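# Four arms ease a slung pipe into a trench

## Task

Using the slings attached to the pipe, bring the pipe down into the trench slowly until its entire length is lying on the trench floor. The attempt fails immediately if the pipe is moving quickly while in contact with a bank or the trench, for example because it was let fall from a height or rolled in.

## Robot and tools

Setup. Four identical i2rt Big YAM arms (arm1, arm2, arm3, arm4) share the work. Each has six revolute joints, a two-finger gripper and a wrist camera. Two fixed room cameras, cam_high and cam_low, also watch the scene. Feet (base_link) in the scene frame, metres: arm1 at (-1.010, -0.478, 0.809), arm2 at (-0.307, 0.516, 0.819), arm3 at (0.612, -0.542, 0.812), arm4 at (1.210, 0.500, 0.782). Each foot faces along its own +x. arm1 and arm3 sit on the -y side and face roughly +y. arm2 and arm4 sit on the +y side and face roughly -y. Reach is about 1.0 m from the joint1 axis.

Frame. There is one shared scene frame with its origin on the floor and +z pointing up. The hand point lies between the finger pads, about 1 cm behind the tips. The fingers point along the hand's +z axis, and they open and close along its y axis. Quaternions are written w first.

move. Each arm gets its own optional object, keyed arm1 to arm4. An arm left out receives no new command, but it may still be driving toward an earlier target. Inside an arm's object:
- joints: absolute joint targets, given by name. joint1_rad runs -2.879 to 2.879 and turns the arm about its foot, positive counter-clockwise seen from above. joint2_rad runs 0 to 3.141 (shoulder). joint3_rad runs 0 to 3.019 (elbow). joint4_rad runs -1.692 to 1.57 and pitches the hand, positive tilting the fingers up. joint5_rad runs -1.57 to 1.57 and swings the hand sideways, positive to the arm's right. joint6_rad runs -2.094 to 2.094 and rolls the hand. gripper_m runs 0 to 0.093 and is the fingertip gap in metres. Joint values are radians.
- target: a list of seven numbers [x, y, z, qw, qx, qy, qz]. This is an absolute hand pose in the scene frame, in metres, in the same form the "hand" line prints. The hand moves in a straight line to it, starting from its current hand_target. When target is present, joints may hold only gripper_m.
- speed: the top speed of that straight path, 0.002 to 0.5 m/s, default 0.25. Rotation is capped at twice this value in rad/s. speed is only allowed together with target.
All motions in one call begin at the same moment. All hand paths in one call finish together, paced by the slowest one. A hand path lasts between 0.5 and 10 s. The controller keeps each step within 100 mm and 20 degrees of the measured hand pose. Hands lag behind the path, can drift off it, can overshoot speed when the arm is stretched out, and often stop a centimetre or more away from the target. Paths do not steer around obstacles or around other arms. The optional argument cameras lists which images to return: any of arm1_cam_wrist to arm4_cam_wrist, cam_high, cam_low, or "all". An empty list returns no images. An unknown key makes the call invalid. A value out of range is refused, and a refusal cancels the later move, wait and finished_scene calls in the same reply.

Results. Each arm's state includes joint_positions, Joint velocities (rad/s, with the gripper in m/s; "within noise" means effectively still), joint torques, hand, hand_target, joint_status, hand_status and on_its_own. The line "move: arm1 done; arm2 time_out" gives each commanded arm's outcome. Arms listed under "as last shown" were not commanded, and their readings are repeated from earlier. Status words: off_target means the joint stopped short and may still be pushing. time_out means the arm did not finish; its joints keep pushing toward nearby targets, and sending a joint its reported position relieves that push. not_followed, "joint command not followed" and "pose unreachable" mean a safety check blocked the motion. on_its_own lists motion you did not command. Torques are positive toward larger joint values. Torques 3 and 4 wrap around at ±28 N m. When a gripper is clamped on a hard object, gripper_m reads up to about 5 mm narrower than the object. Closed on nothing, it reads 0 to 0.003. To release, command a gap clearly wider than the reading. Grip force is roughly 50 to 64 N per pad.

wait: seconds from 0 to 10, plus an optional cameras list. Nothing new is commanded during a wait. zoom_image: camera plus region [x0, y0, x1, y1] in image pixels, at most 504 by 504. Images are 672x504. It only works on a camera included in the latest images. read_manual returns licence texts only. finished_scene(scene) ends the current scene for good. The pipe must already be resting on the trench floor, and must stay there without any help from the arms.

Cautions. Lower the slings together so the pipe stays level, at low speed, and release only once it is fully on the bed. Never drop the pipe, swing it, or roll it against a bank. Do not knock anything out of the work area or onto the floor. Arms must not press or collide with one another. A gripper closing on another arm's fingers counts as a press, and the clearance check may react too late, especially for fingers and cameras. Arms keep pushing when they meet resistance. Sustained pushing, heavy loads or a stretched-out pose heat the motors. A MOTOR HOT line is a warning. At 100 °C an OVER-TEMPERATURE FAULT drops that arm and its grip for a while, and afterwards its keys read limit_stop_at_motor_heat; resend the targets then. Loose objects may occasionally be nudged by outside pushes.

Each tool is called after "Emit:" by a JSON object that holds its "op" and its "data".

## Session

Emit:
{"op": "move", "data": {}}

Scene clock: 0.00 s.
Joint torques (N m): no reading
Heat: arm1: hottest joint2_rad 29 °C; arm2: hottest gripper 29 °C; arm3: hottest joint2_rad 29 °C; arm4: hottest joint5_rad 29 °C.
Joint velocities: within noise
arm1.joint_positions: joint1_rad=+0.463 joint2_rad=+0.644 joint3_rad=+1.433 joint4_rad=-1.528 joint5_rad=-0.151 joint6_rad=+0.131 gripper_m=+0.09396
arm1.joint_status: not commanded
arm1.hand: x=-1.1007 y=-0.2799 z=+1.3245 quat_wxyz=(-0.162, +0.716, -0.571, -0.367) (m; scene frame)
arm1.hand_target: x=-1.1003 y=-0.2818 z=+1.3343 quat_wxyz=(-0.169, +0.713, -0.567, -0.376) (m; scene frame)
arm1.hand_status: not commanded
arm2.joint_positions: joint1_rad=+0.344 joint2_rad=+0.519 joint3_rad=+1.379 joint4_rad=-1.320 joint5_rad=+0.063 joint6_rad=+0.187 gripper_m=+0.09396
arm2.joint_status: not commanded
arm2.hand: x=-0.2620 y=+0.3341 z=+1.3801 quat_wxyz=(-0.439, -0.579, -0.615, +0.304) (m; scene frame)
arm2.hand_target: x=-0.2629 y=+0.3373 z=+1.3911 quat_wxyz=(-0.449, -0.575, -0.610, +0.310) (m; scene frame)
arm2.hand_status: not commanded
arm3.joint_positions: joint1_rad=-0.192 joint2_rad=+0.525 joint3_rad=+1.406 joint4_rad=-1.298 joint5_rad=-0.073 joint6_rad=+0.119 gripper_m=+0.09396
arm3.joint_status: not commanded
arm3.hand: x=+0.6033 y=-0.3522 z=+1.3879 quat_wxyz=(-0.348, +0.562, -0.618, -0.425) (m; scene frame)
arm3.hand_target: x=+0.6032 y=-0.3558 z=+1.3978 quat_wxyz=(-0.355, +0.558, -0.613, -0.433) (m; scene frame)
arm3.hand_status: not commanded
arm4.joint_positions: joint1_rad=-0.380 joint2_rad=+0.466 joint3_rad=+1.426 joint4_rad=-1.395 joint5_rad=+0.164 joint6_rad=+0.191 gripper_m=+0.09396
arm4.joint_status: not commanded
arm4.hand: x=+1.1323 y=+0.3633 z=+1.3533 quat_wxyz=(-0.305, -0.747, -0.388, +0.446) (m; scene frame)
arm4.hand_target: x=+1.1330 y=+0.3657 z=+1.3639 quat_wxyz=(-0.312, -0.741, -0.383, +0.454) (m; scene frame)
arm4.hand_status: not commanded
pictures: arm1_cam_wrist, arm2_cam_wrist, arm3_cam_wrist, arm4_cam_wrist, cam_high, cam_low

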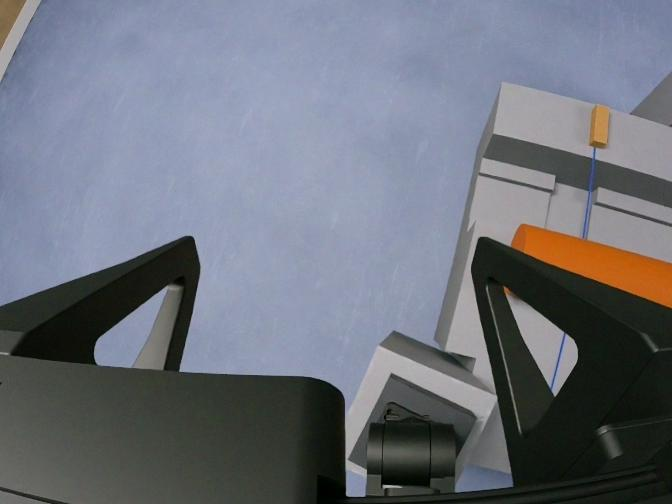

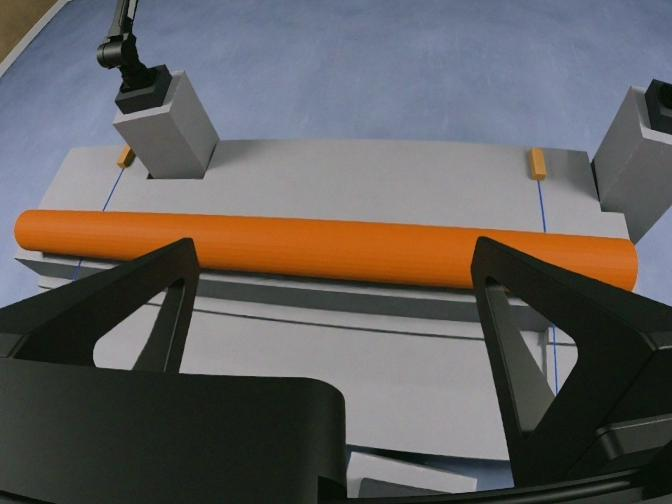

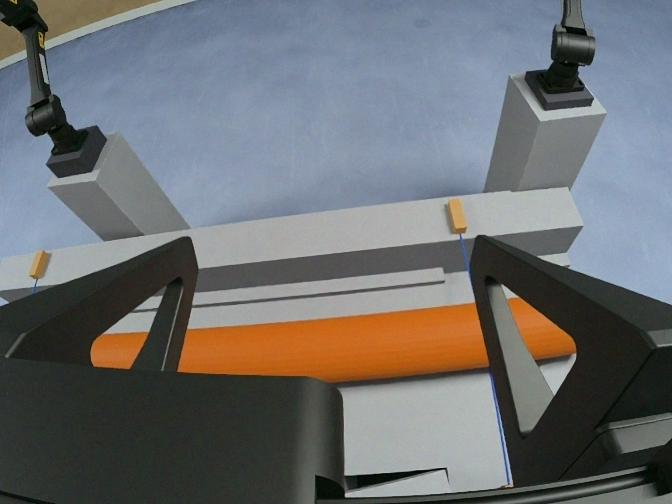

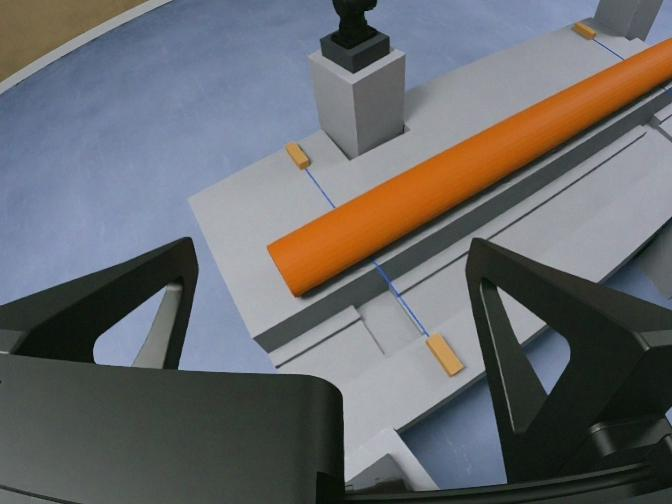

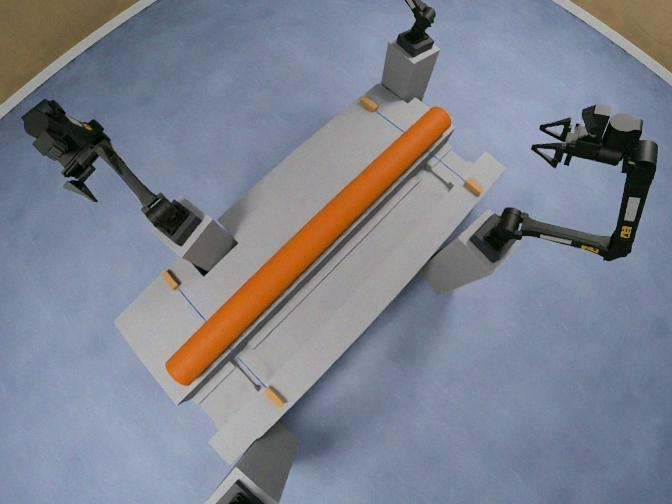

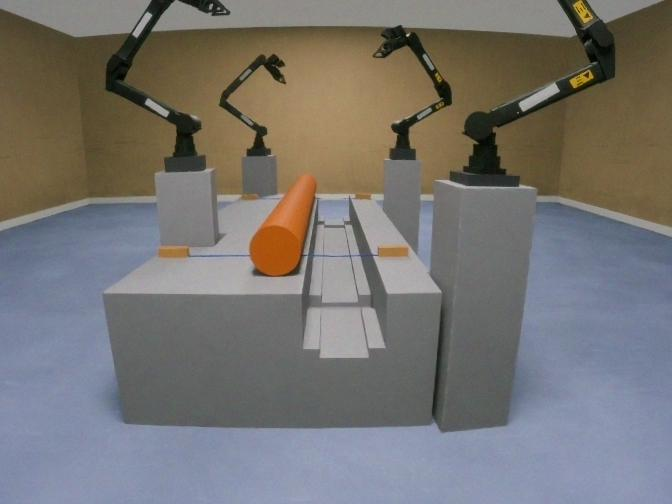

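Emit:
{"op": "zoom_image", "data": {"camera": "cam_low", "region": [90, 160, 450, 430]}}

Emit:
{"op": "zoom_image", "data": {"camera": "cam_high", "region": [100, 60, 520, 480]}}

Emit:
{"op": "zoom_image", "data": {"camera": "arm4_cam_wrist", "region": [180, 120, 500, 440]}}

Emit:
{"op": "zoom_image", "data": {"camera": "arm3_cam_wrist", "region": [0, 160, 640, 500]}}

Scaled by 1.400.

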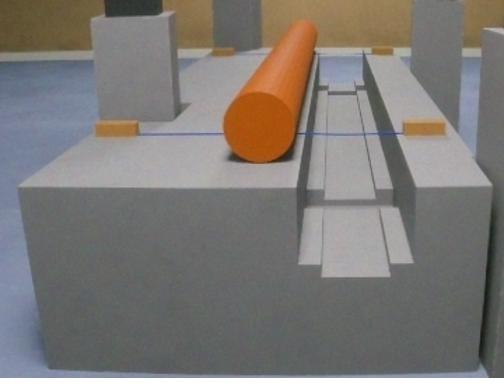

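Scaled by 1.200.

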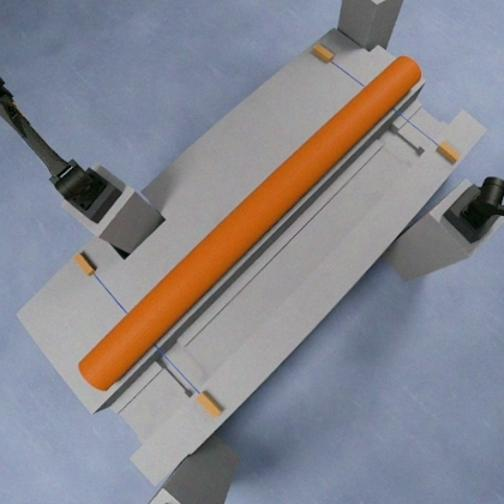

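Scaled by 1.575 from the camera's 672x504 image, which has a finer 960x720 frame.

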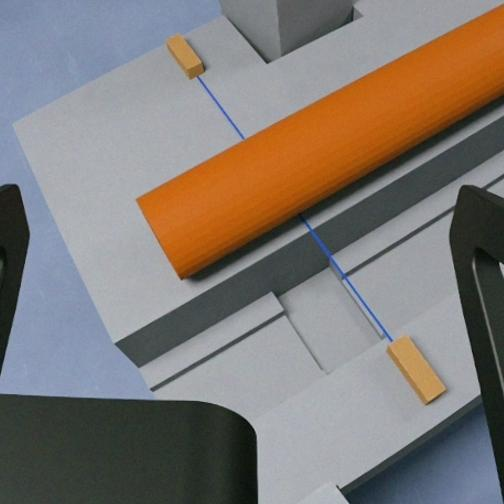

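Region (0, 160, 640, 500) is 640x340 pixels. A region can be at most 504 by 504 pixels.

Emit:
{"op": "move", "data": {"arm1": {"target": [-0.75, -0.5, 0.8, 0, 0.7071, -0.7071, 0], "speed": 0.25}, "arm2": {"target": [-0.72, 0.30, 0.8, 0, 0.7071, 0.7071, 0], "speed": 0.25}, "arm3": {"target": [0.83, -0.5, 0.8, 0, 0.7071, -0.7071, 0], "speed": 0.25}, "arm4": {"target": [0.85, 0.26, 0.8, 0, 0.7071, 0.7071, 0], "speed": 0.25}}}

Scene clock: 111.27 s.
Joint torques (N m): arm1=[-1.44 -6.95 6.02 1.01 0.03 -0.09] | arm2=[-1.67 -16.5 10.82 -0.18 -0.09 0.09] | arm3=[1.55 -6.65 5.56 0.38 -0.1 -0.07] | arm4=[0.91 -13.86 9.43 0.39 0.09 -0.02]
Heat: arm1: hottest joint3_rad 35 °C; arm2: hottest joint3_rad 38 °C; arm3: hottest joint3_rad 30 °C; arm4: hottest joint3_rad 33 °C.
move: arm1 done; arm2 off_target; arm3 done; arm4 off_target
Joint velocities: within noise
arm1.joint_positions: joint1_rad=-1.471 joint2_rad=+1.348 joint3_rad=+0.526 joint4_rad=-0.769 joint5_rad=-0.010 joint6_rad=-1.648 gripper_m=+0.09396
arm1.joint_status: not commanded
arm1.hand: x=-0.7514 y=-0.4973 z=+0.8018 quat_wxyz=(+0.001, +0.707, -0.707, -0.003) (m; scene frame)
arm1.hand_target: x=-0.7500 y=-0.5000 z=+0.8001 quat_wxyz=(+0.000, +0.707, -0.707, +0.000) (m; scene frame)
arm1.hand_status: done (0.004 m and 0.4 deg from the pose sent, 0.668 m and 49.0 deg at the start; pose on its path clipped on 13 of 110 steps; a joint's target at an end of its range on 42 of 110 steps)
arm2.joint_positions: joint1_rad=-1.008 joint2_rad=+1.837 joint3_rad=+1.055 joint4_rad=-0.853 joint5_rad=+0.013 joint6_rad=-1.080 gripper_m=+0.09396
arm2.joint_status: not commanded
arm2.hand: x=-0.6959 y=+0.3052 z=+0.7870 quat_wxyz=(-0.008, -0.703, -0.711, -0.026) (m; scene frame)
arm2.hand_target: x=-0.7193 y=+0.3005 z=+0.8006 quat_wxyz=(+0.000, -0.707, -0.707, +0.000) (m; scene frame)
arm2.hand_status: off_target (0.028 m and 3.2 deg from the pose sent, 0.740 m and 64.7 deg at the start)
arm3.joint_positions: joint1_rad=-1.540 joint2_rad=+1.238 joint3_rad=+0.419 joint4_rad=-0.773 joint5_rad=+0.006 joint6_rad=-1.363 gripper_m=+0.09396
arm3.joint_status: not commanded
arm3.hand: x=+0.8261 y=-0.5014 z=+0.7988 quat_wxyz=(+0.006, +0.703, -0.711, -0.006) (m; scene frame)
arm3.hand_target: x=+0.8299 y=-0.5000 z=+0.8000 quat_wxyz=(+0.000, +0.707, -0.707, +0.000) (m; scene frame)
arm3.hand_status: done (0.004 m and 1.2 deg from the pose sent, 0.647 m and 66.9 deg at the start; a joint's target at an end of its range on 26 of 110 steps)
arm4.joint_positions: joint1_rad=-1.054 joint2_rad=+1.688 joint3_rad=+0.969 joint4_rad=-0.916 joint5_rad=+0.003 joint6_rad=-0.965 gripper_m=+0.09396
arm4.joint_status: not commanded
arm4.hand: x=+0.8711 y=+0.2777 z=+0.7827 quat_wxyz=(-0.007, -0.715, -0.699, -0.033) (m; scene frame)
arm4.hand_target: x=+0.8509 y=+0.2605 z=+0.8008 quat_wxyz=(+0.000, -0.707, -0.707, +0.000) (m; scene frame)
arm4.hand_status: off_target (0.033 m and 4.1 deg from the pose sent, 0.630 m and 73.3 deg at the start)
pictures: arm1_cam_wrist, arm2_cam_wrist, arm3_cam_wrist, arm4_cam_wrist, cam_high, cam_low

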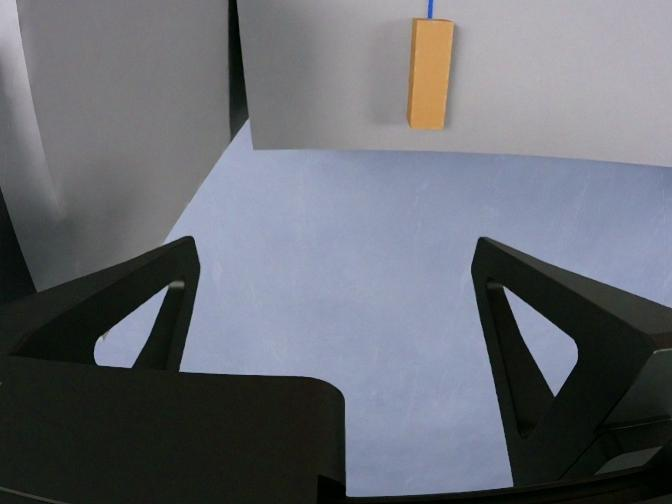

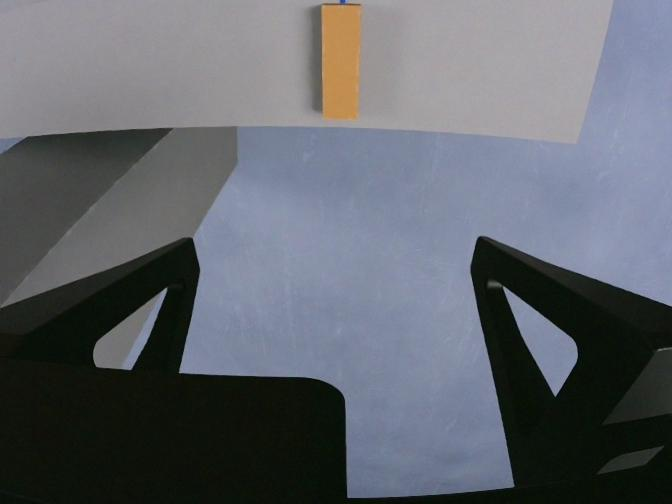

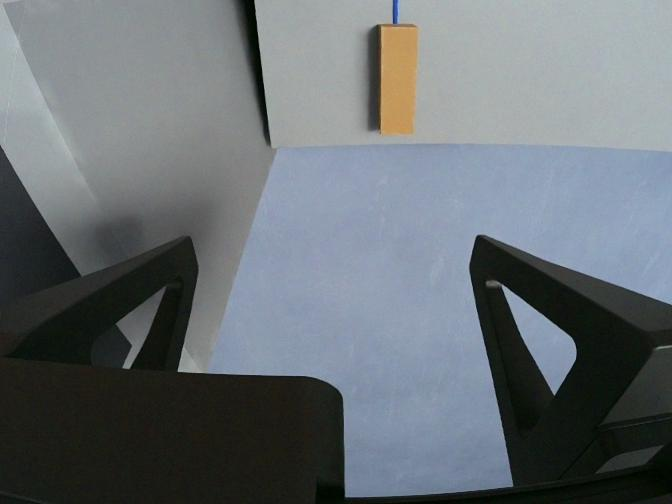

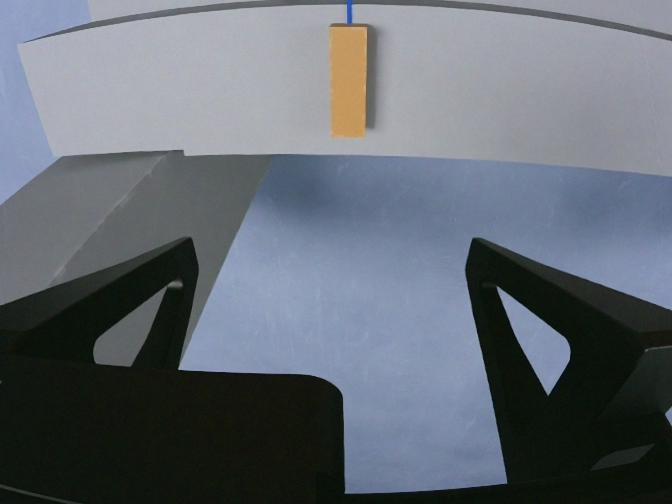

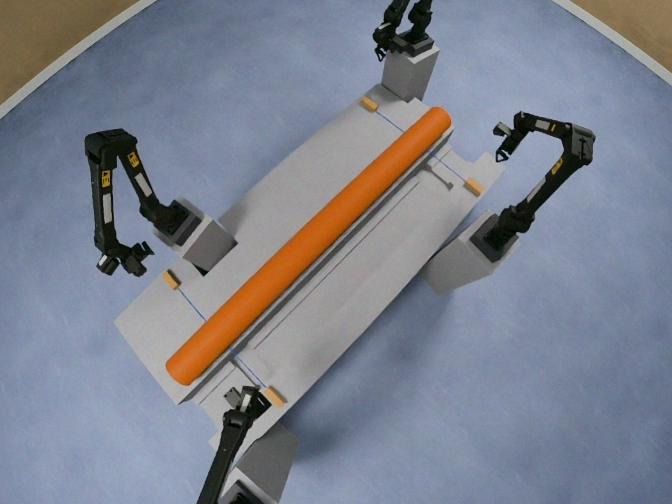

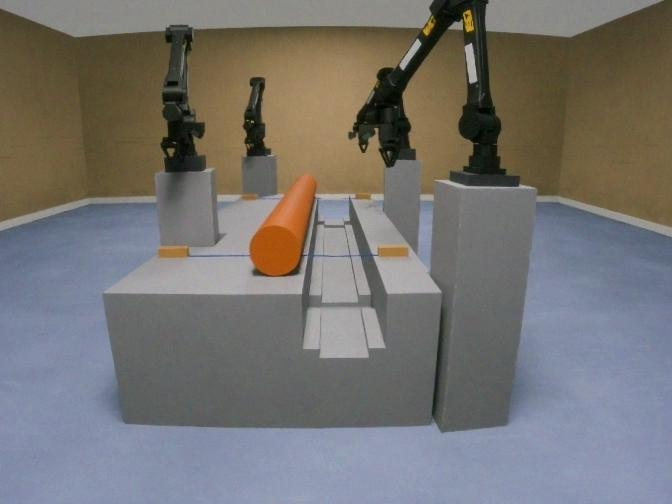

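Emit:
{"op": "move", "data": {"arm1": {"target": [-0.645, -0.48, 0.60, 0, 0.7071, -0.7071, 0], "speed": 0.2}, "arm2": {"target": [-0.70, 0.28, 0.61, 0, 0.7071, 0.7071, 0], "speed": 0.2}, "arm3": {"target": [0.895, -0.49, 0.60, 0, 0.7071, -0.7071, 0], "speed": 0.2}, "arm4": {"target": [0.86, 0.275, 0.61, 0, 0.7071, 0.7071, 0], "speed": 0.2}}}

Scene clock: 122.97 s.
Joint torques (N m): arm1=[0.5 -13.8 2.67 0.83 -0.06 0.06] | arm2=[0.5 -18.37 5.44 -0.02 -0.16 0.23] | arm3=[0.38 -14.51 0.46 0.38 -0.1 -0.05] | arm4=[-0.5 -15.91 2.96 0.65 0.09 0]
Heat: arm1: hottest joint3_rad 34 °C; arm2: hottest joint3_rad 37 °C; arm3: hottest joint3_rad 30 °C; arm4: hottest joint3_rad 34 °C.
move: arm1 done; arm2 off_target; arm3 done; arm4 done
Joint velocities: within noise
arm1.joint_positions: joint1_rad=-1.403 joint2_rad=+2.151 joint3_rad=+0.782 joint4_rad=-0.225 joint5_rad=-0.010 joint6_rad=-1.582 gripper_m=+0.09396
arm1.joint_status: not commanded
arm1.hand: x=-0.6503 y=-0.4826 z=+0.6039 quat_wxyz=(+0.003, +0.707, -0.707, -0.004) (m; scene frame)
arm1.hand_target: x=-0.6451 y=-0.4799 z=+0.6002 quat_wxyz=(+0.000, +0.707, -0.707, +0.000) (m; scene frame)
arm1.hand_status: done (0.007 m and 0.5 deg from the pose sent, 0.229 m and 0.4 deg at the start)
arm2.joint_positions: joint1_rad=-0.982 joint2_rad=+2.250 joint3_rad=+1.053 joint4_rad=-0.420 joint5_rad=+0.014 joint6_rad=-1.038 gripper_m=+0.09396
arm2.joint_status: not commanded
arm2.hand: x=-0.6892 y=+0.2930 z=+0.6050 quat_wxyz=(-0.005, -0.709, -0.705, -0.018) (m; scene frame)
arm2.hand_target: x=-0.6997 y=+0.2801 z=+0.6103 quat_wxyz=(+0.000, -0.707, -0.707, +0.000) (m; scene frame)
arm2.hand_status: off_target (0.018 m and 2.1 deg from the pose sent, 0.179 m and 3.2 deg at the start)
arm3.joint_positions: joint1_rad=-1.543 joint2_rad=+2.134 joint3_rad=+0.578 joint4_rad=-0.032 joint5_rad=+0.006 joint6_rad=-1.380 gripper_m=+0.09396
arm3.joint_status: not commanded
arm3.hand: x=+0.8902 y=-0.4877 z=+0.5999 quat_wxyz=(+0.005, +0.708, -0.706, -0.005) (m; scene frame)
arm3.hand_target: x=+0.8949 y=-0.4900 z=+0.6000 quat_wxyz=(+0.000, +0.707, -0.707, +0.000) (m; scene frame)
arm3.hand_status: done (0.005 m and 0.8 deg from the pose sent, 0.211 m and 1.2 deg at the start)
arm4.joint_positions: joint1_rad=-1.054 joint2_rad=+2.095 joint3_rad=+0.915 joint4_rad=-0.410 joint5_rad=+0.003 joint6_rad=-0.985 gripper_m=+0.09396
arm4.joint_status: not commanded
arm4.hand: x=+0.8667 y=+0.2740 z=+0.6064 quat_wxyz=(-0.003, -0.708, -0.706, -0.010) (m; scene frame)
arm4.hand_target: x=+0.8600 y=+0.2750 z=+0.6101 quat_wxyz=(+0.000, -0.707, -0.707, +0.000) (m; scene frame)
arm4.hand_status: done (0.008 m and 1.2 deg from the pose sent, 0.173 m and 4.1 deg at the start)
pictures: arm1_cam_wrist, arm2_cam_wrist, arm3_cam_wrist, arm4_cam_wrist, cam_high, cam_low

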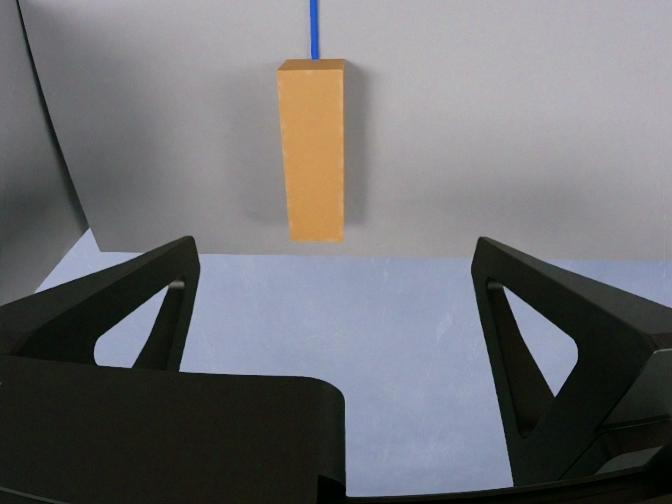

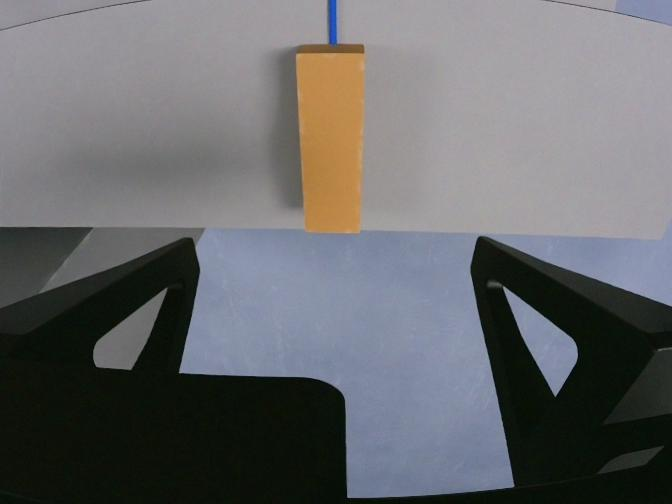

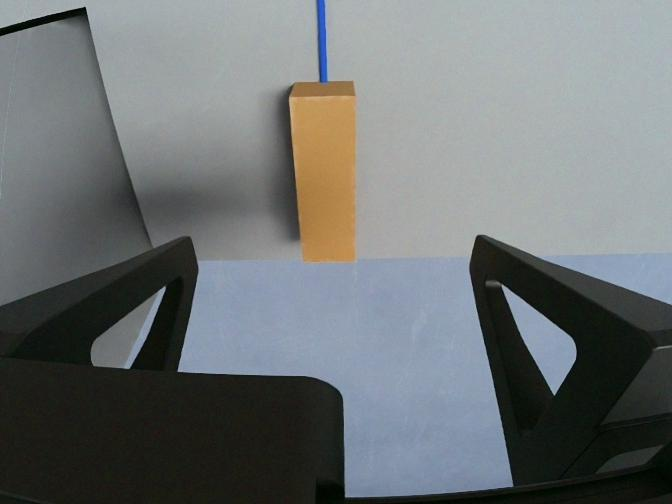

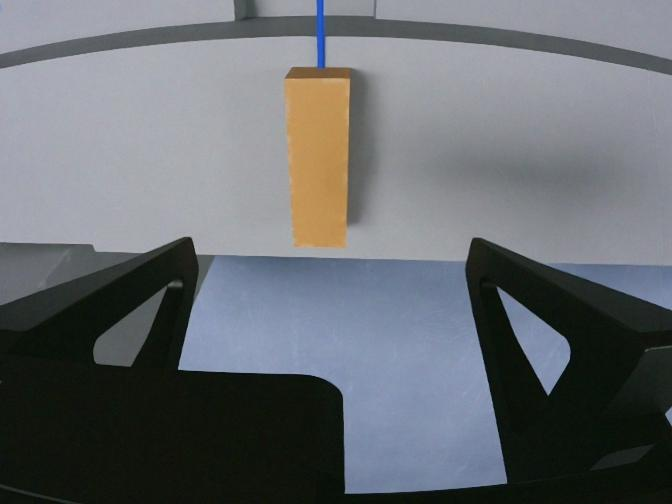

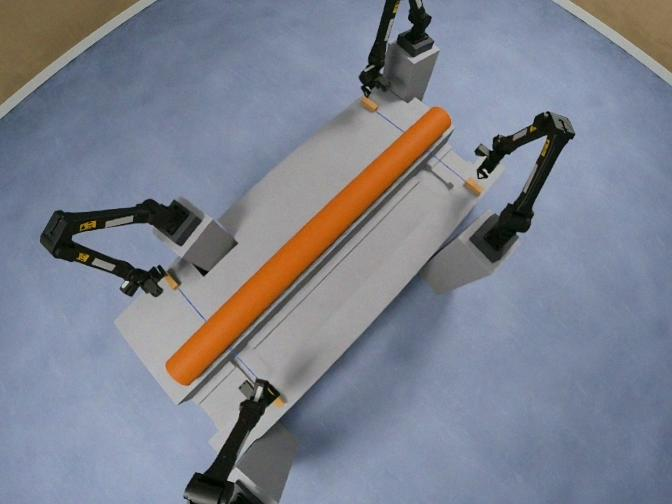

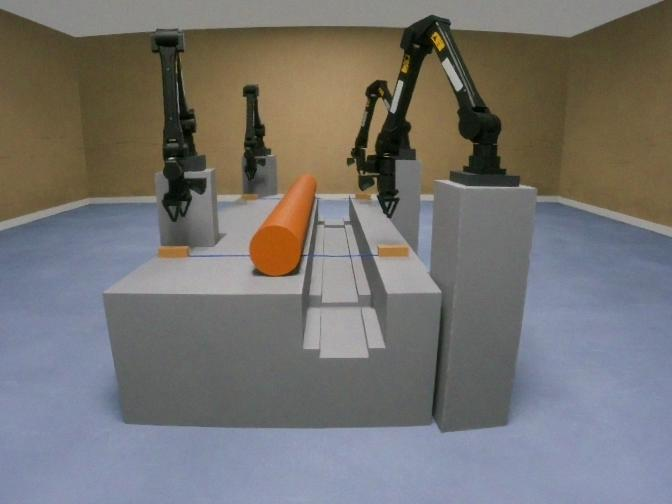

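Emit:
{"op": "move", "data": {"arm1": {"target": [-0.66, -0.473, 0.50, 0, 0.7071, -0.7071, 0], "speed": 0.15}, "arm2": {"target": [-0.695, 0.265, 0.505, 0, 0.7071, 0.7071, 0], "speed": 0.15}, "arm3": {"target": [0.89, -0.495, 0.50, 0, 0.7071, -0.7071, 0], "speed": 0.15}, "arm4": {"target": [0.873, 0.271, 0.504, 0, 0.7071, 0.7071, 0], "speed": 0.15}}}

Scene clock: 146.13 s.
Joint torques (N m): arm1=[0.73 -13.68 0.43 0.9 -0.07 0.08] | arm2=[0.5 -18.78 4.37 0.02 -0.16 0.23] | arm3=[0.56 -15.56 -1.29 0.43 -0.11 -0.06] | arm4=[1.03 -15.97 2.51 0.64 0.07 0.28]
Heat: arm1: hottest joint3_rad 32 °C; arm2: hottest joint3_rad 35 °C; arm3: hottest joint2_rad 30 °C; arm4: hottest joint3_rad 32 °C.
move: arm1 done; arm2 off_target; arm3 done; arm4 off_target
Joint velocities: within noise
arm1.joint_positions: joint1_rad=-1.382 joint2_rad=+2.448 joint3_rad=+0.862 joint4_rad=+0.001 joint5_rad=-0.010 joint6_rad=-1.560 gripper_m=+0.09396
arm1.joint_status: not commanded
arm1.hand: x=-0.6585 y=-0.4760 z=+0.5063 quat_wxyz=(+0.000, +0.707, -0.707, +0.000) (m; scene frame)
arm1.hand_target: x=-0.6601 y=-0.4731 z=+0.5002 quat_wxyz=(+0.000, +0.707, -0.707, +0.000) (m; scene frame)
arm1.hand_status: done (0.007 m and 0.1 deg from the pose sent, 0.105 m and 0.5 deg at the start)
arm2.joint_positions: joint1_rad=-0.952 joint2_rad=+2.514 joint3_rad=+1.172 joint4_rad=-0.270 joint5_rad=+0.014 joint6_rad=-1.007 gripper_m=+0.09396
arm2.joint_status: not commanded
arm2.hand: x=-0.6864 y=+0.2779 z=+0.5043 quat_wxyz=(-0.003, -0.709, -0.705, -0.015) (m; scene frame)
arm2.hand_target: x=-0.6948 y=+0.2651 z=+0.5053 quat_wxyz=(+0.000, -0.707, -0.707, +0.000) (m; scene frame)
arm2.hand_status: off_target (0.016 m and 1.8 deg from the pose sent, 0.104 m and 2.1 deg at the start)
arm3.joint_positions: joint1_rad=-1.561 joint2_rad=+2.486 joint3_rad=+0.701 joint4_rad=+0.203 joint5_rad=+0.007 joint6_rad=-1.397 gripper_m=+0.09396
arm3.joint_status: not commanded
arm3.hand: x=+0.8883 y=-0.4923 z=+0.5016 quat_wxyz=(+0.002, +0.708, -0.707, -0.003) (m; scene frame)
arm3.hand_target: x=+0.8900 y=-0.4950 z=+0.5001 quat_wxyz=(+0.000, +0.707, -0.707, +0.000) (m; scene frame)
arm3.hand_status: done (0.004 m and 0.4 deg from the pose sent, 0.100 m and 0.8 deg at the start)
arm4.joint_positions: joint1_rad=-1.050 joint2_rad=+2.375 joint3_rad=+0.959 joint4_rad=-0.184 joint5_rad=+0.003 joint6_rad=-0.985 gripper_m=+0.09396
arm4.joint_status: not commanded
arm4.hand: x=+0.8829 y=+0.2819 z=+0.5021 quat_wxyz=(-0.004, -0.706, -0.708, -0.015) (m; scene frame)
arm4.hand_target: x=+0.8731 y=+0.2710 z=+0.5043 quat_wxyz=(+0.000, -0.707, -0.707, +0.000) (m; scene frame)
arm4.hand_status: off_target (0.015 m and 1.8 deg from the pose sent, 0.103 m and 1.2 deg at the start)
pictures: arm1_cam_wrist, arm2_cam_wrist, arm3_cam_wrist, arm4_cam_wrist, cam_high, cam_low

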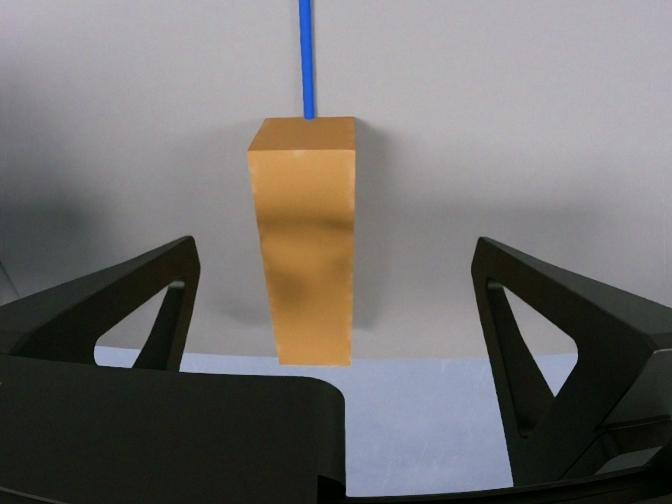

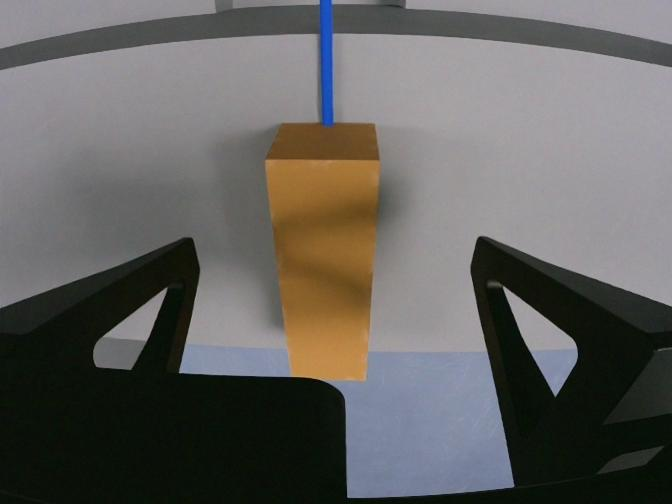

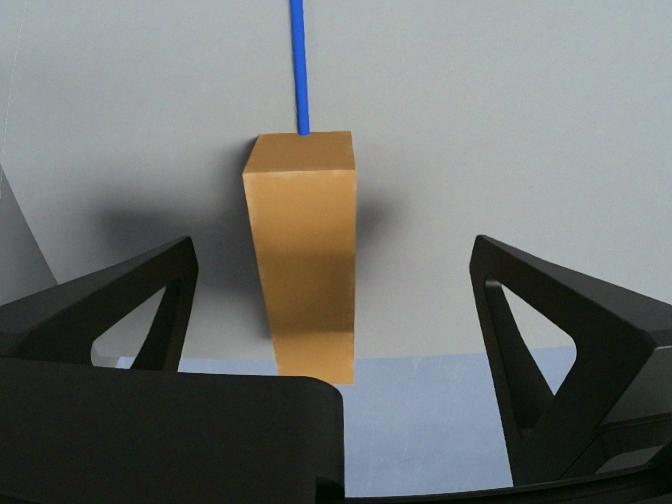

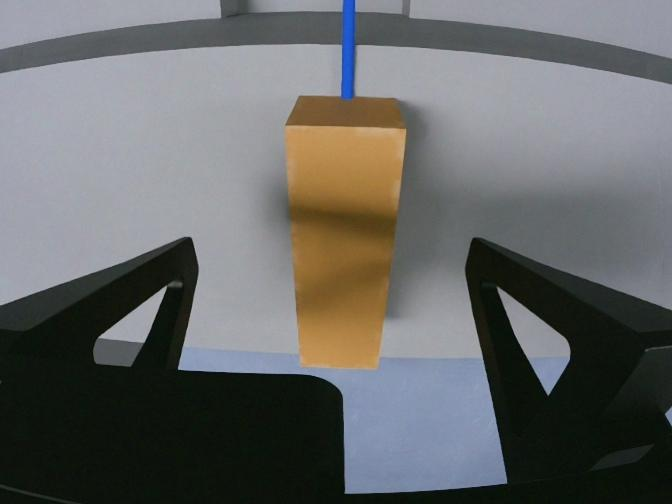

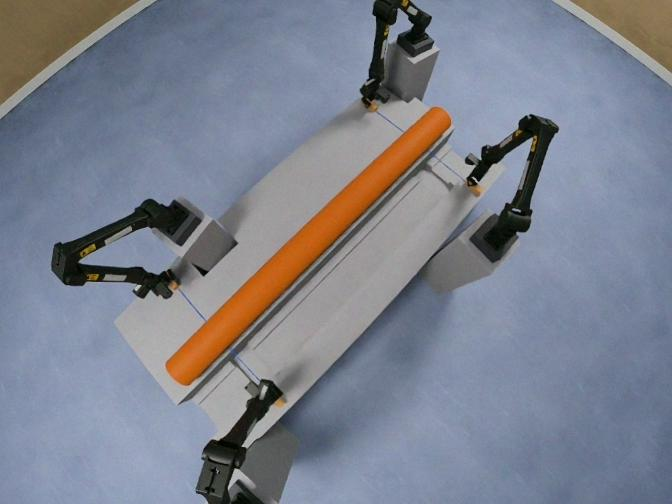

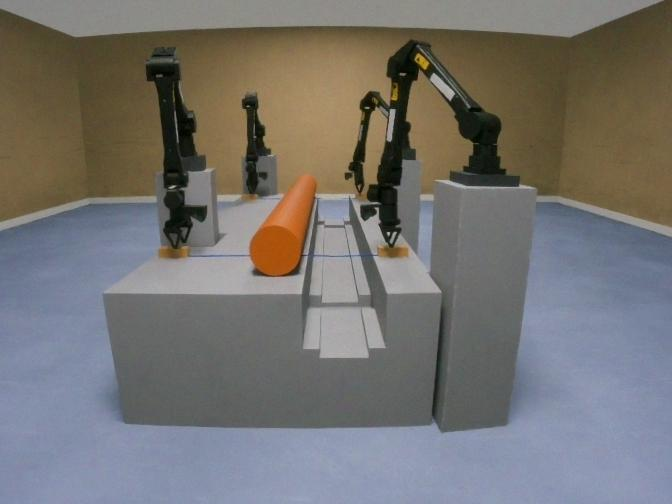

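Emit:
{"op": "move", "data": {"arm1": {"target": [-0.668, -0.473, 0.442, 0, 0.7071, -0.7071, 0], "speed": 0.12}, "arm2": {"target": [-0.692, 0.262, 0.448, 0, 0.7071, 0.7071, 0], "speed": 0.12}, "arm3": {"target": [0.880, -0.495, 0.447, 0, 0.7071, -0.7071, 0], "speed": 0.12}, "arm4": {"target": [0.869, 0.262, 0.448, 0, 0.7071, 0.7071, 0], "speed": 0.12}}}

Scene clock: 155.23 s.
Joint torques (N m): arm1=[0.26 -13.33 0.5 0.95 -0.07 0.1] | arm2=[0.26 -16.26 4.63 0.24 -0.3 0.17] | arm3=[0.91 -12.63 -0.83 0.88 -0.14 0.01] | arm4=[0.91 -12.92 3.63 0.96 -0.23 0.25]
Heat: arm1: hottest joint2_rad 31 °C; arm2: hottest joint3_rad 34 °C; arm3: hottest joint2_rad 30 °C; arm4: hottest joint3_rad 32 °C.
move: arm1 off_target; arm2 off_target; arm3 off_target; arm4 off_target
Joint velocities: within noise
arm1.joint_positions: joint1_rad=-1.380 joint2_rad=+2.597 joint3_rad=+0.932 joint4_rad=+0.095 joint5_rad=-0.009 joint6_rad=-1.558 gripper_m=+0.09396
arm1.joint_status: not commanded
arm1.hand: x=-0.6604 y=-0.4760 z=+0.4559 quat_wxyz=(-0.005, +0.707, -0.707, +0.005) (m; scene frame)
arm1.hand_target: x=-0.6683 y=-0.4732 z=+0.4427 quat_wxyz=(+0.000, +0.707, -0.707, +0.000) (m; scene frame)
arm1.hand_status: off_target (0.016 m and 0.8 deg from the pose sent, 0.065 m and 0.0 deg at the start)
arm2.joint_positions: joint1_rad=-0.942 joint2_rad=+2.625 joint3_rad=+1.251 joint4_rad=-0.215 joint5_rad=+0.017 joint6_rad=-0.997 gripper_m=+0.09395
arm2.joint_status: not commanded
arm2.hand: x=-0.6930 y=+0.2683 z=+0.4622 quat_wxyz=(+0.001, -0.709, -0.705, -0.004) (m; scene frame)
arm2.hand_target: x=-0.6915 y=+0.2623 z=+0.4485 quat_wxyz=(+0.000, -0.707, -0.707, +0.000) (m; scene frame)
arm2.hand_status: off_target (0.016 m and 0.6 deg from the pose sent, 0.059 m and 1.8 deg at the start)
arm3.joint_positions: joint1_rad=-1.561 joint2_rad=+2.627 joint3_rad=+0.765 joint4_rad=+0.289 joint5_rad=+0.007 joint6_rad=-1.399 gripper_m=+0.09395
arm3.joint_status: not commanded
arm3.hand: x=+0.8843 y=-0.4927 z=+0.4593 quat_wxyz=(-0.002, +0.708, -0.706, +0.000) (m; scene frame)
arm3.hand_target: x=+0.8798 y=-0.4950 z=+0.4476 quat_wxyz=(+0.000, +0.707, -0.707, +0.000) (m; scene frame)
arm3.hand_status: off_target (0.013 m and 0.3 deg from the pose sent, 0.055 m and 0.4 deg at the start)
arm4.joint_positions: joint1_rad=-1.036 joint2_rad=+2.489 joint3_rad=+1.042 joint4_rad=-0.136 joint5_rad=+0.011 joint6_rad=-0.970 gripper_m=+0.09396
arm4.joint_status: not commanded
arm4.hand: x=+0.8734 y=+0.2702 z=+0.4626 quat_wxyz=(+0.002, -0.707, -0.707, -0.008) (m; scene frame)
arm4.hand_target: x=+0.8694 y=+0.2624 z=+0.4488 quat_wxyz=(+0.000, -0.707, -0.707, +0.000) (m; scene frame)
arm4.hand_status: off_target (0.017 m and 0.9 deg from the pose sent, 0.059 m and 1.8 deg at the start)
pictures: arm1_cam_wrist, arm2_cam_wrist, arm3_cam_wrist, arm4_cam_wrist, cam_high, cam_low

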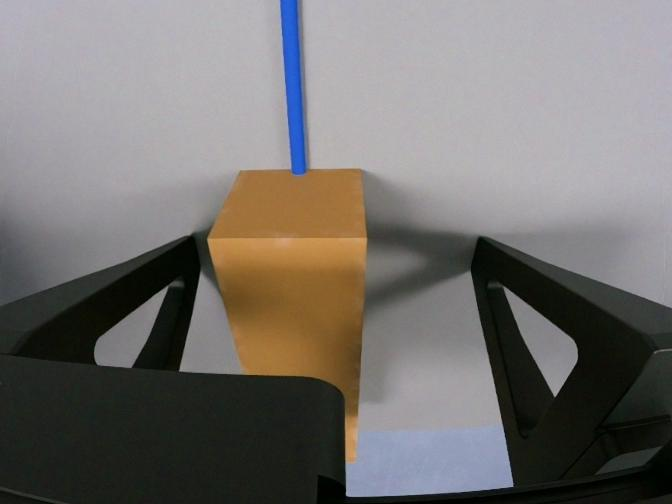

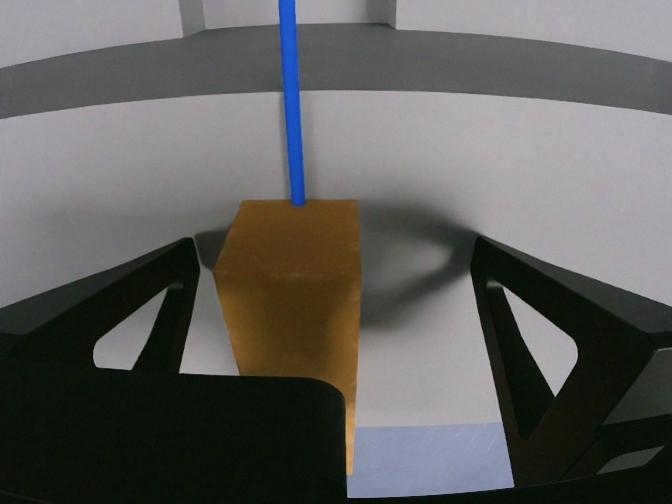

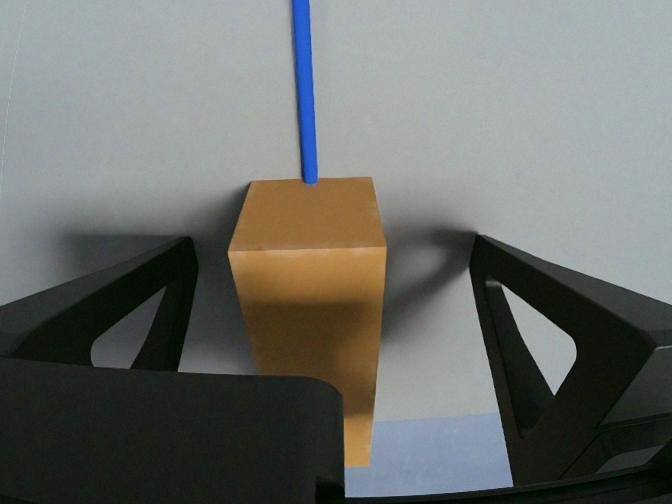

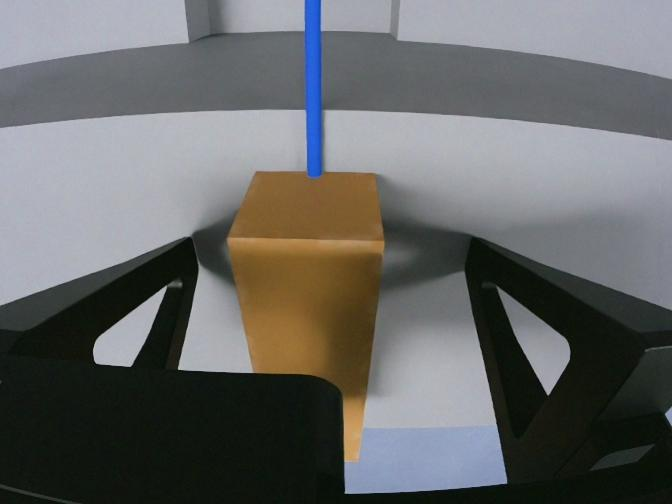

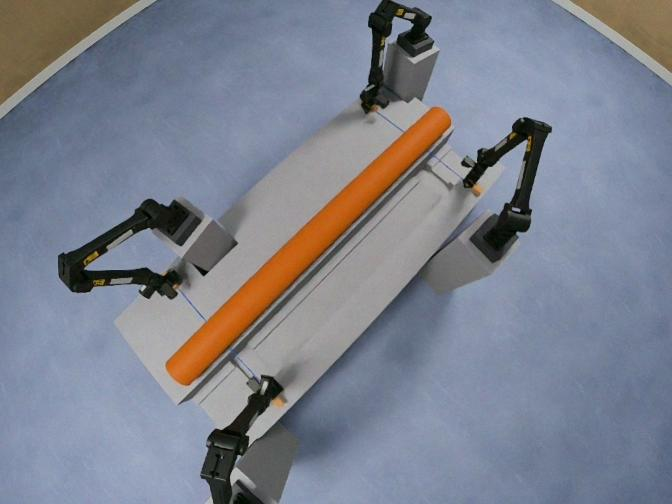

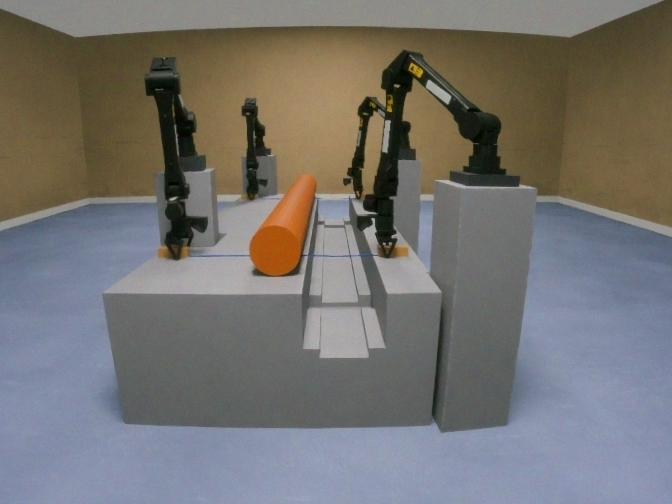

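Emit:
{"op": "move", "data": {"arm1": {"target": [-0.680, -0.473, 0.456, 0, 0.7071, -0.7071, 0], "speed": 0.1}, "arm2": {"target": [-0.677, 0.262, 0.464, 0, 0.7071, 0.7071, 0], "speed": 0.1}, "arm3": {"target": [0.872, -0.495, 0.462, 0, 0.7071, -0.7071, 0], "speed": 0.1}, "arm4": {"target": [0.877, 0.262, 0.464, 0, 0.7071, 0.7071, 0], "speed": 0.1}}}

Scene clock: 162.63 s.
Joint torques (N m): arm1=[0.67 -15.27 -1.32 0.96 -0.11 0.07] | arm2=[0.62 -19.6 1.44 -0.06 -0.31 0.18] | arm3=[1.26 -15.85 -3.18 0.36 -0.13 0.07] | arm4=[1.38 -16.73 0.72 0.73 -0.21 0.25]
Heat: arm1: hottest joint2_rad 31 °C; arm2: hottest joint3_rad 34 °C; arm3: hottest joint2_rad 30 °C; arm4: hottest joint3_rad 31 °C.
move: arm1 done; arm2 done; arm3 done; arm4 done
Joint velocities: within noise
arm1.joint_positions: joint1_rad=-1.380 joint2_rad=+2.597 joint3_rad=+0.901 joint4_rad=+0.113 joint5_rad=-0.009 joint6_rad=-1.557 gripper_m=+0.09396
arm1.joint_status: not commanded
arm1.hand: x=-0.6753 y=-0.4761 z=+0.4570 quat_wxyz=(-0.001, +0.707, -0.707, +0.001) (m; scene frame)
arm1.hand_target: x=-0.6800 y=-0.4731 z=+0.4561 quat_wxyz=(+0.000, +0.707, -0.707, +0.000) (m; scene frame)
arm1.hand_status: done (0.006 m and 0.1 deg from the pose sent, 0.020 m and 0.8 deg at the start)
arm2.joint_positions: joint1_rad=-0.928 joint2_rad=+2.620 joint3_rad=+1.222 joint4_rad=-0.190 joint5_rad=+0.017 joint6_rad=-0.980 gripper_m=+0.09395
arm2.joint_status: not commanded
arm2.hand: x=-0.6816 y=+0.2679 z=+0.4624 quat_wxyz=(+0.001, -0.710, -0.704, -0.003) (m; scene frame)
arm2.hand_target: x=-0.6770 y=+0.2621 z=+0.4640 quat_wxyz=(+0.000, -0.707, -0.707, +0.000) (m; scene frame)
arm2.hand_status: done (0.008 m and 0.6 deg from the pose sent, 0.017 m and 0.6 deg at the start)
arm3.joint_positions: joint1_rad=-1.561 joint2_rad=+2.626 joint3_rad=+0.750 joint4_rad=+0.311 joint5_rad=+0.007 joint6_rad=-1.399 gripper_m=+0.09395
arm3.joint_status: not commanded
arm3.hand: x=+0.8802 y=-0.4934 z=+0.4611 quat_wxyz=(-0.005, +0.708, -0.706, +0.002) (m; scene frame)
arm3.hand_target: x=+0.8721 y=-0.4951 z=+0.4620 quat_wxyz=(+0.000, +0.707, -0.707, +0.000) (m; scene frame)
arm3.hand_status: done (0.008 m and 0.6 deg from the pose sent, 0.013 m and 0.3 deg at the start)
arm4.joint_positions: joint1_rad=-1.032 joint2_rad=+2.488 joint3_rad=+1.040 joint4_rad=-0.134 joint5_rad=+0.011 joint6_rad=-0.960 gripper_m=+0.09396
arm4.joint_status: not commanded
arm4.hand: x=+0.8745 y=+0.2690 z=+0.4628 quat_wxyz=(+0.002, -0.709, -0.705, -0.007) (m; scene frame)
arm4.hand_target: x=+0.8770 y=+0.2622 z=+0.4640 quat_wxyz=(+0.000, -0.707, -0.707, +0.000) (m; scene frame)
arm4.hand_status: done (0.008 m and 0.9 deg from the pose sent, 0.009 m and 0.9 deg at the start)
pictures: arm1_cam_wrist, arm2_cam_wrist, arm3_cam_wrist, arm4_cam_wrist, cam_high, cam_low

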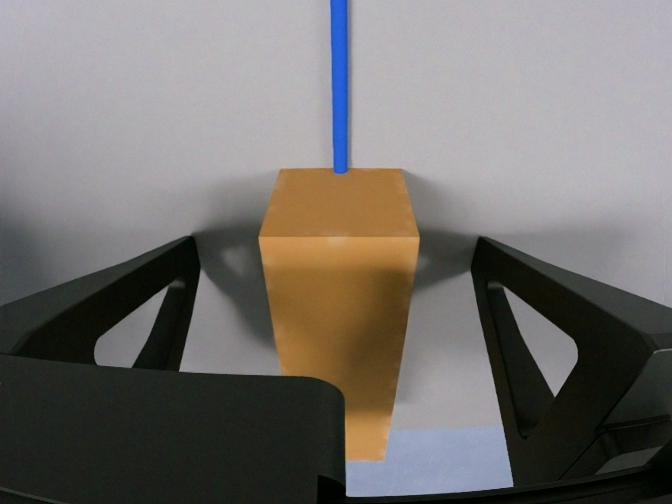

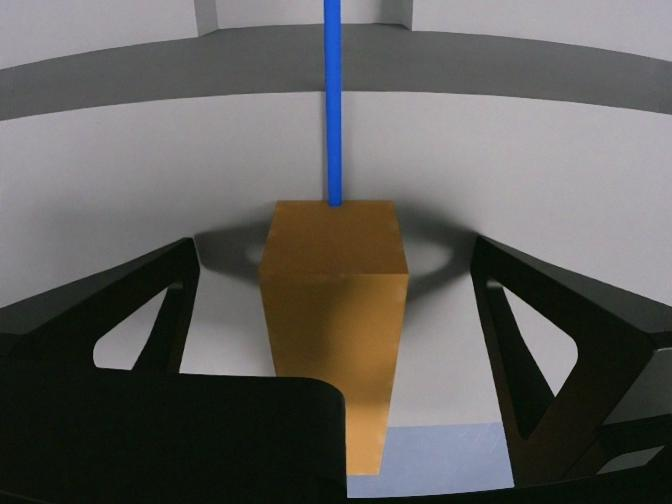

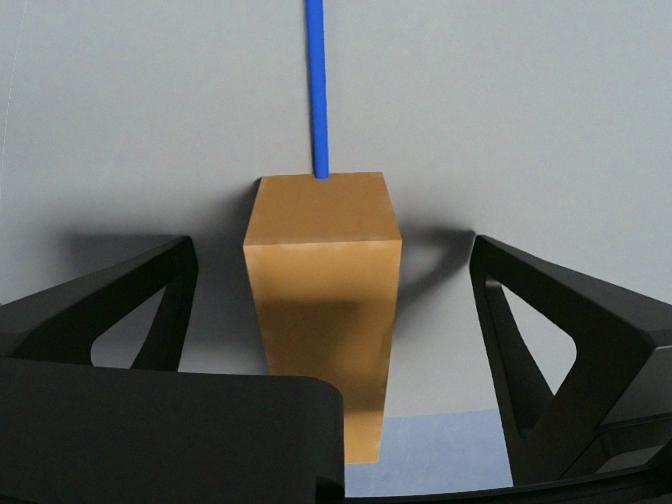

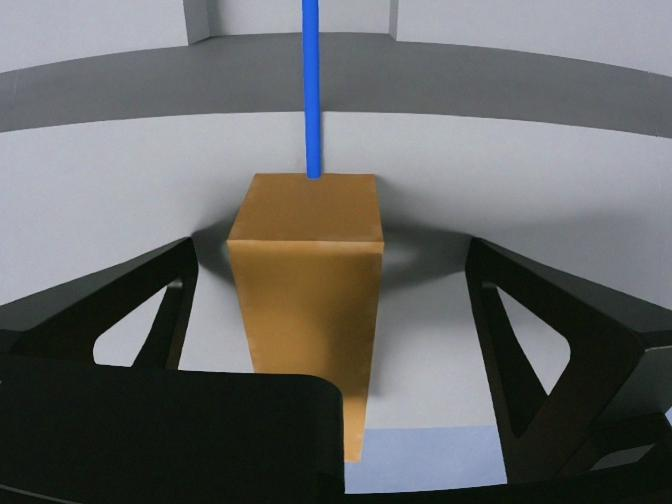

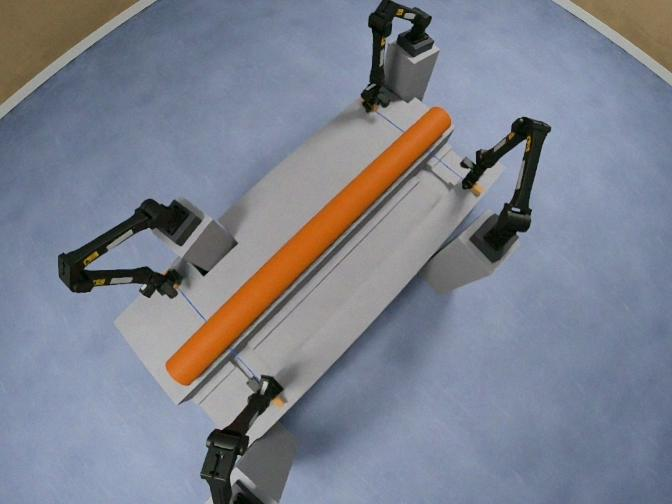

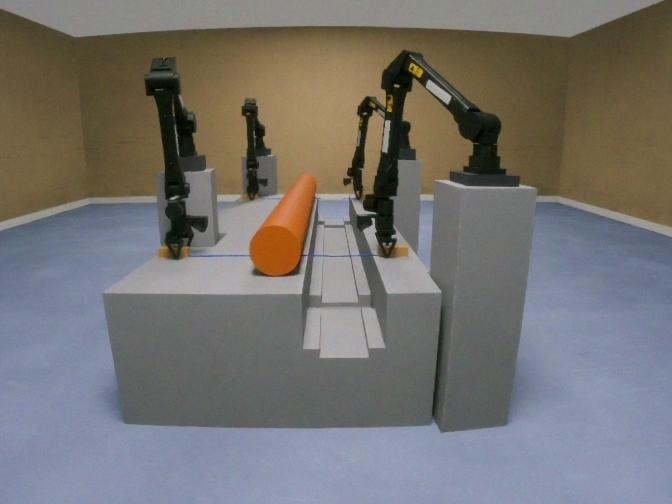

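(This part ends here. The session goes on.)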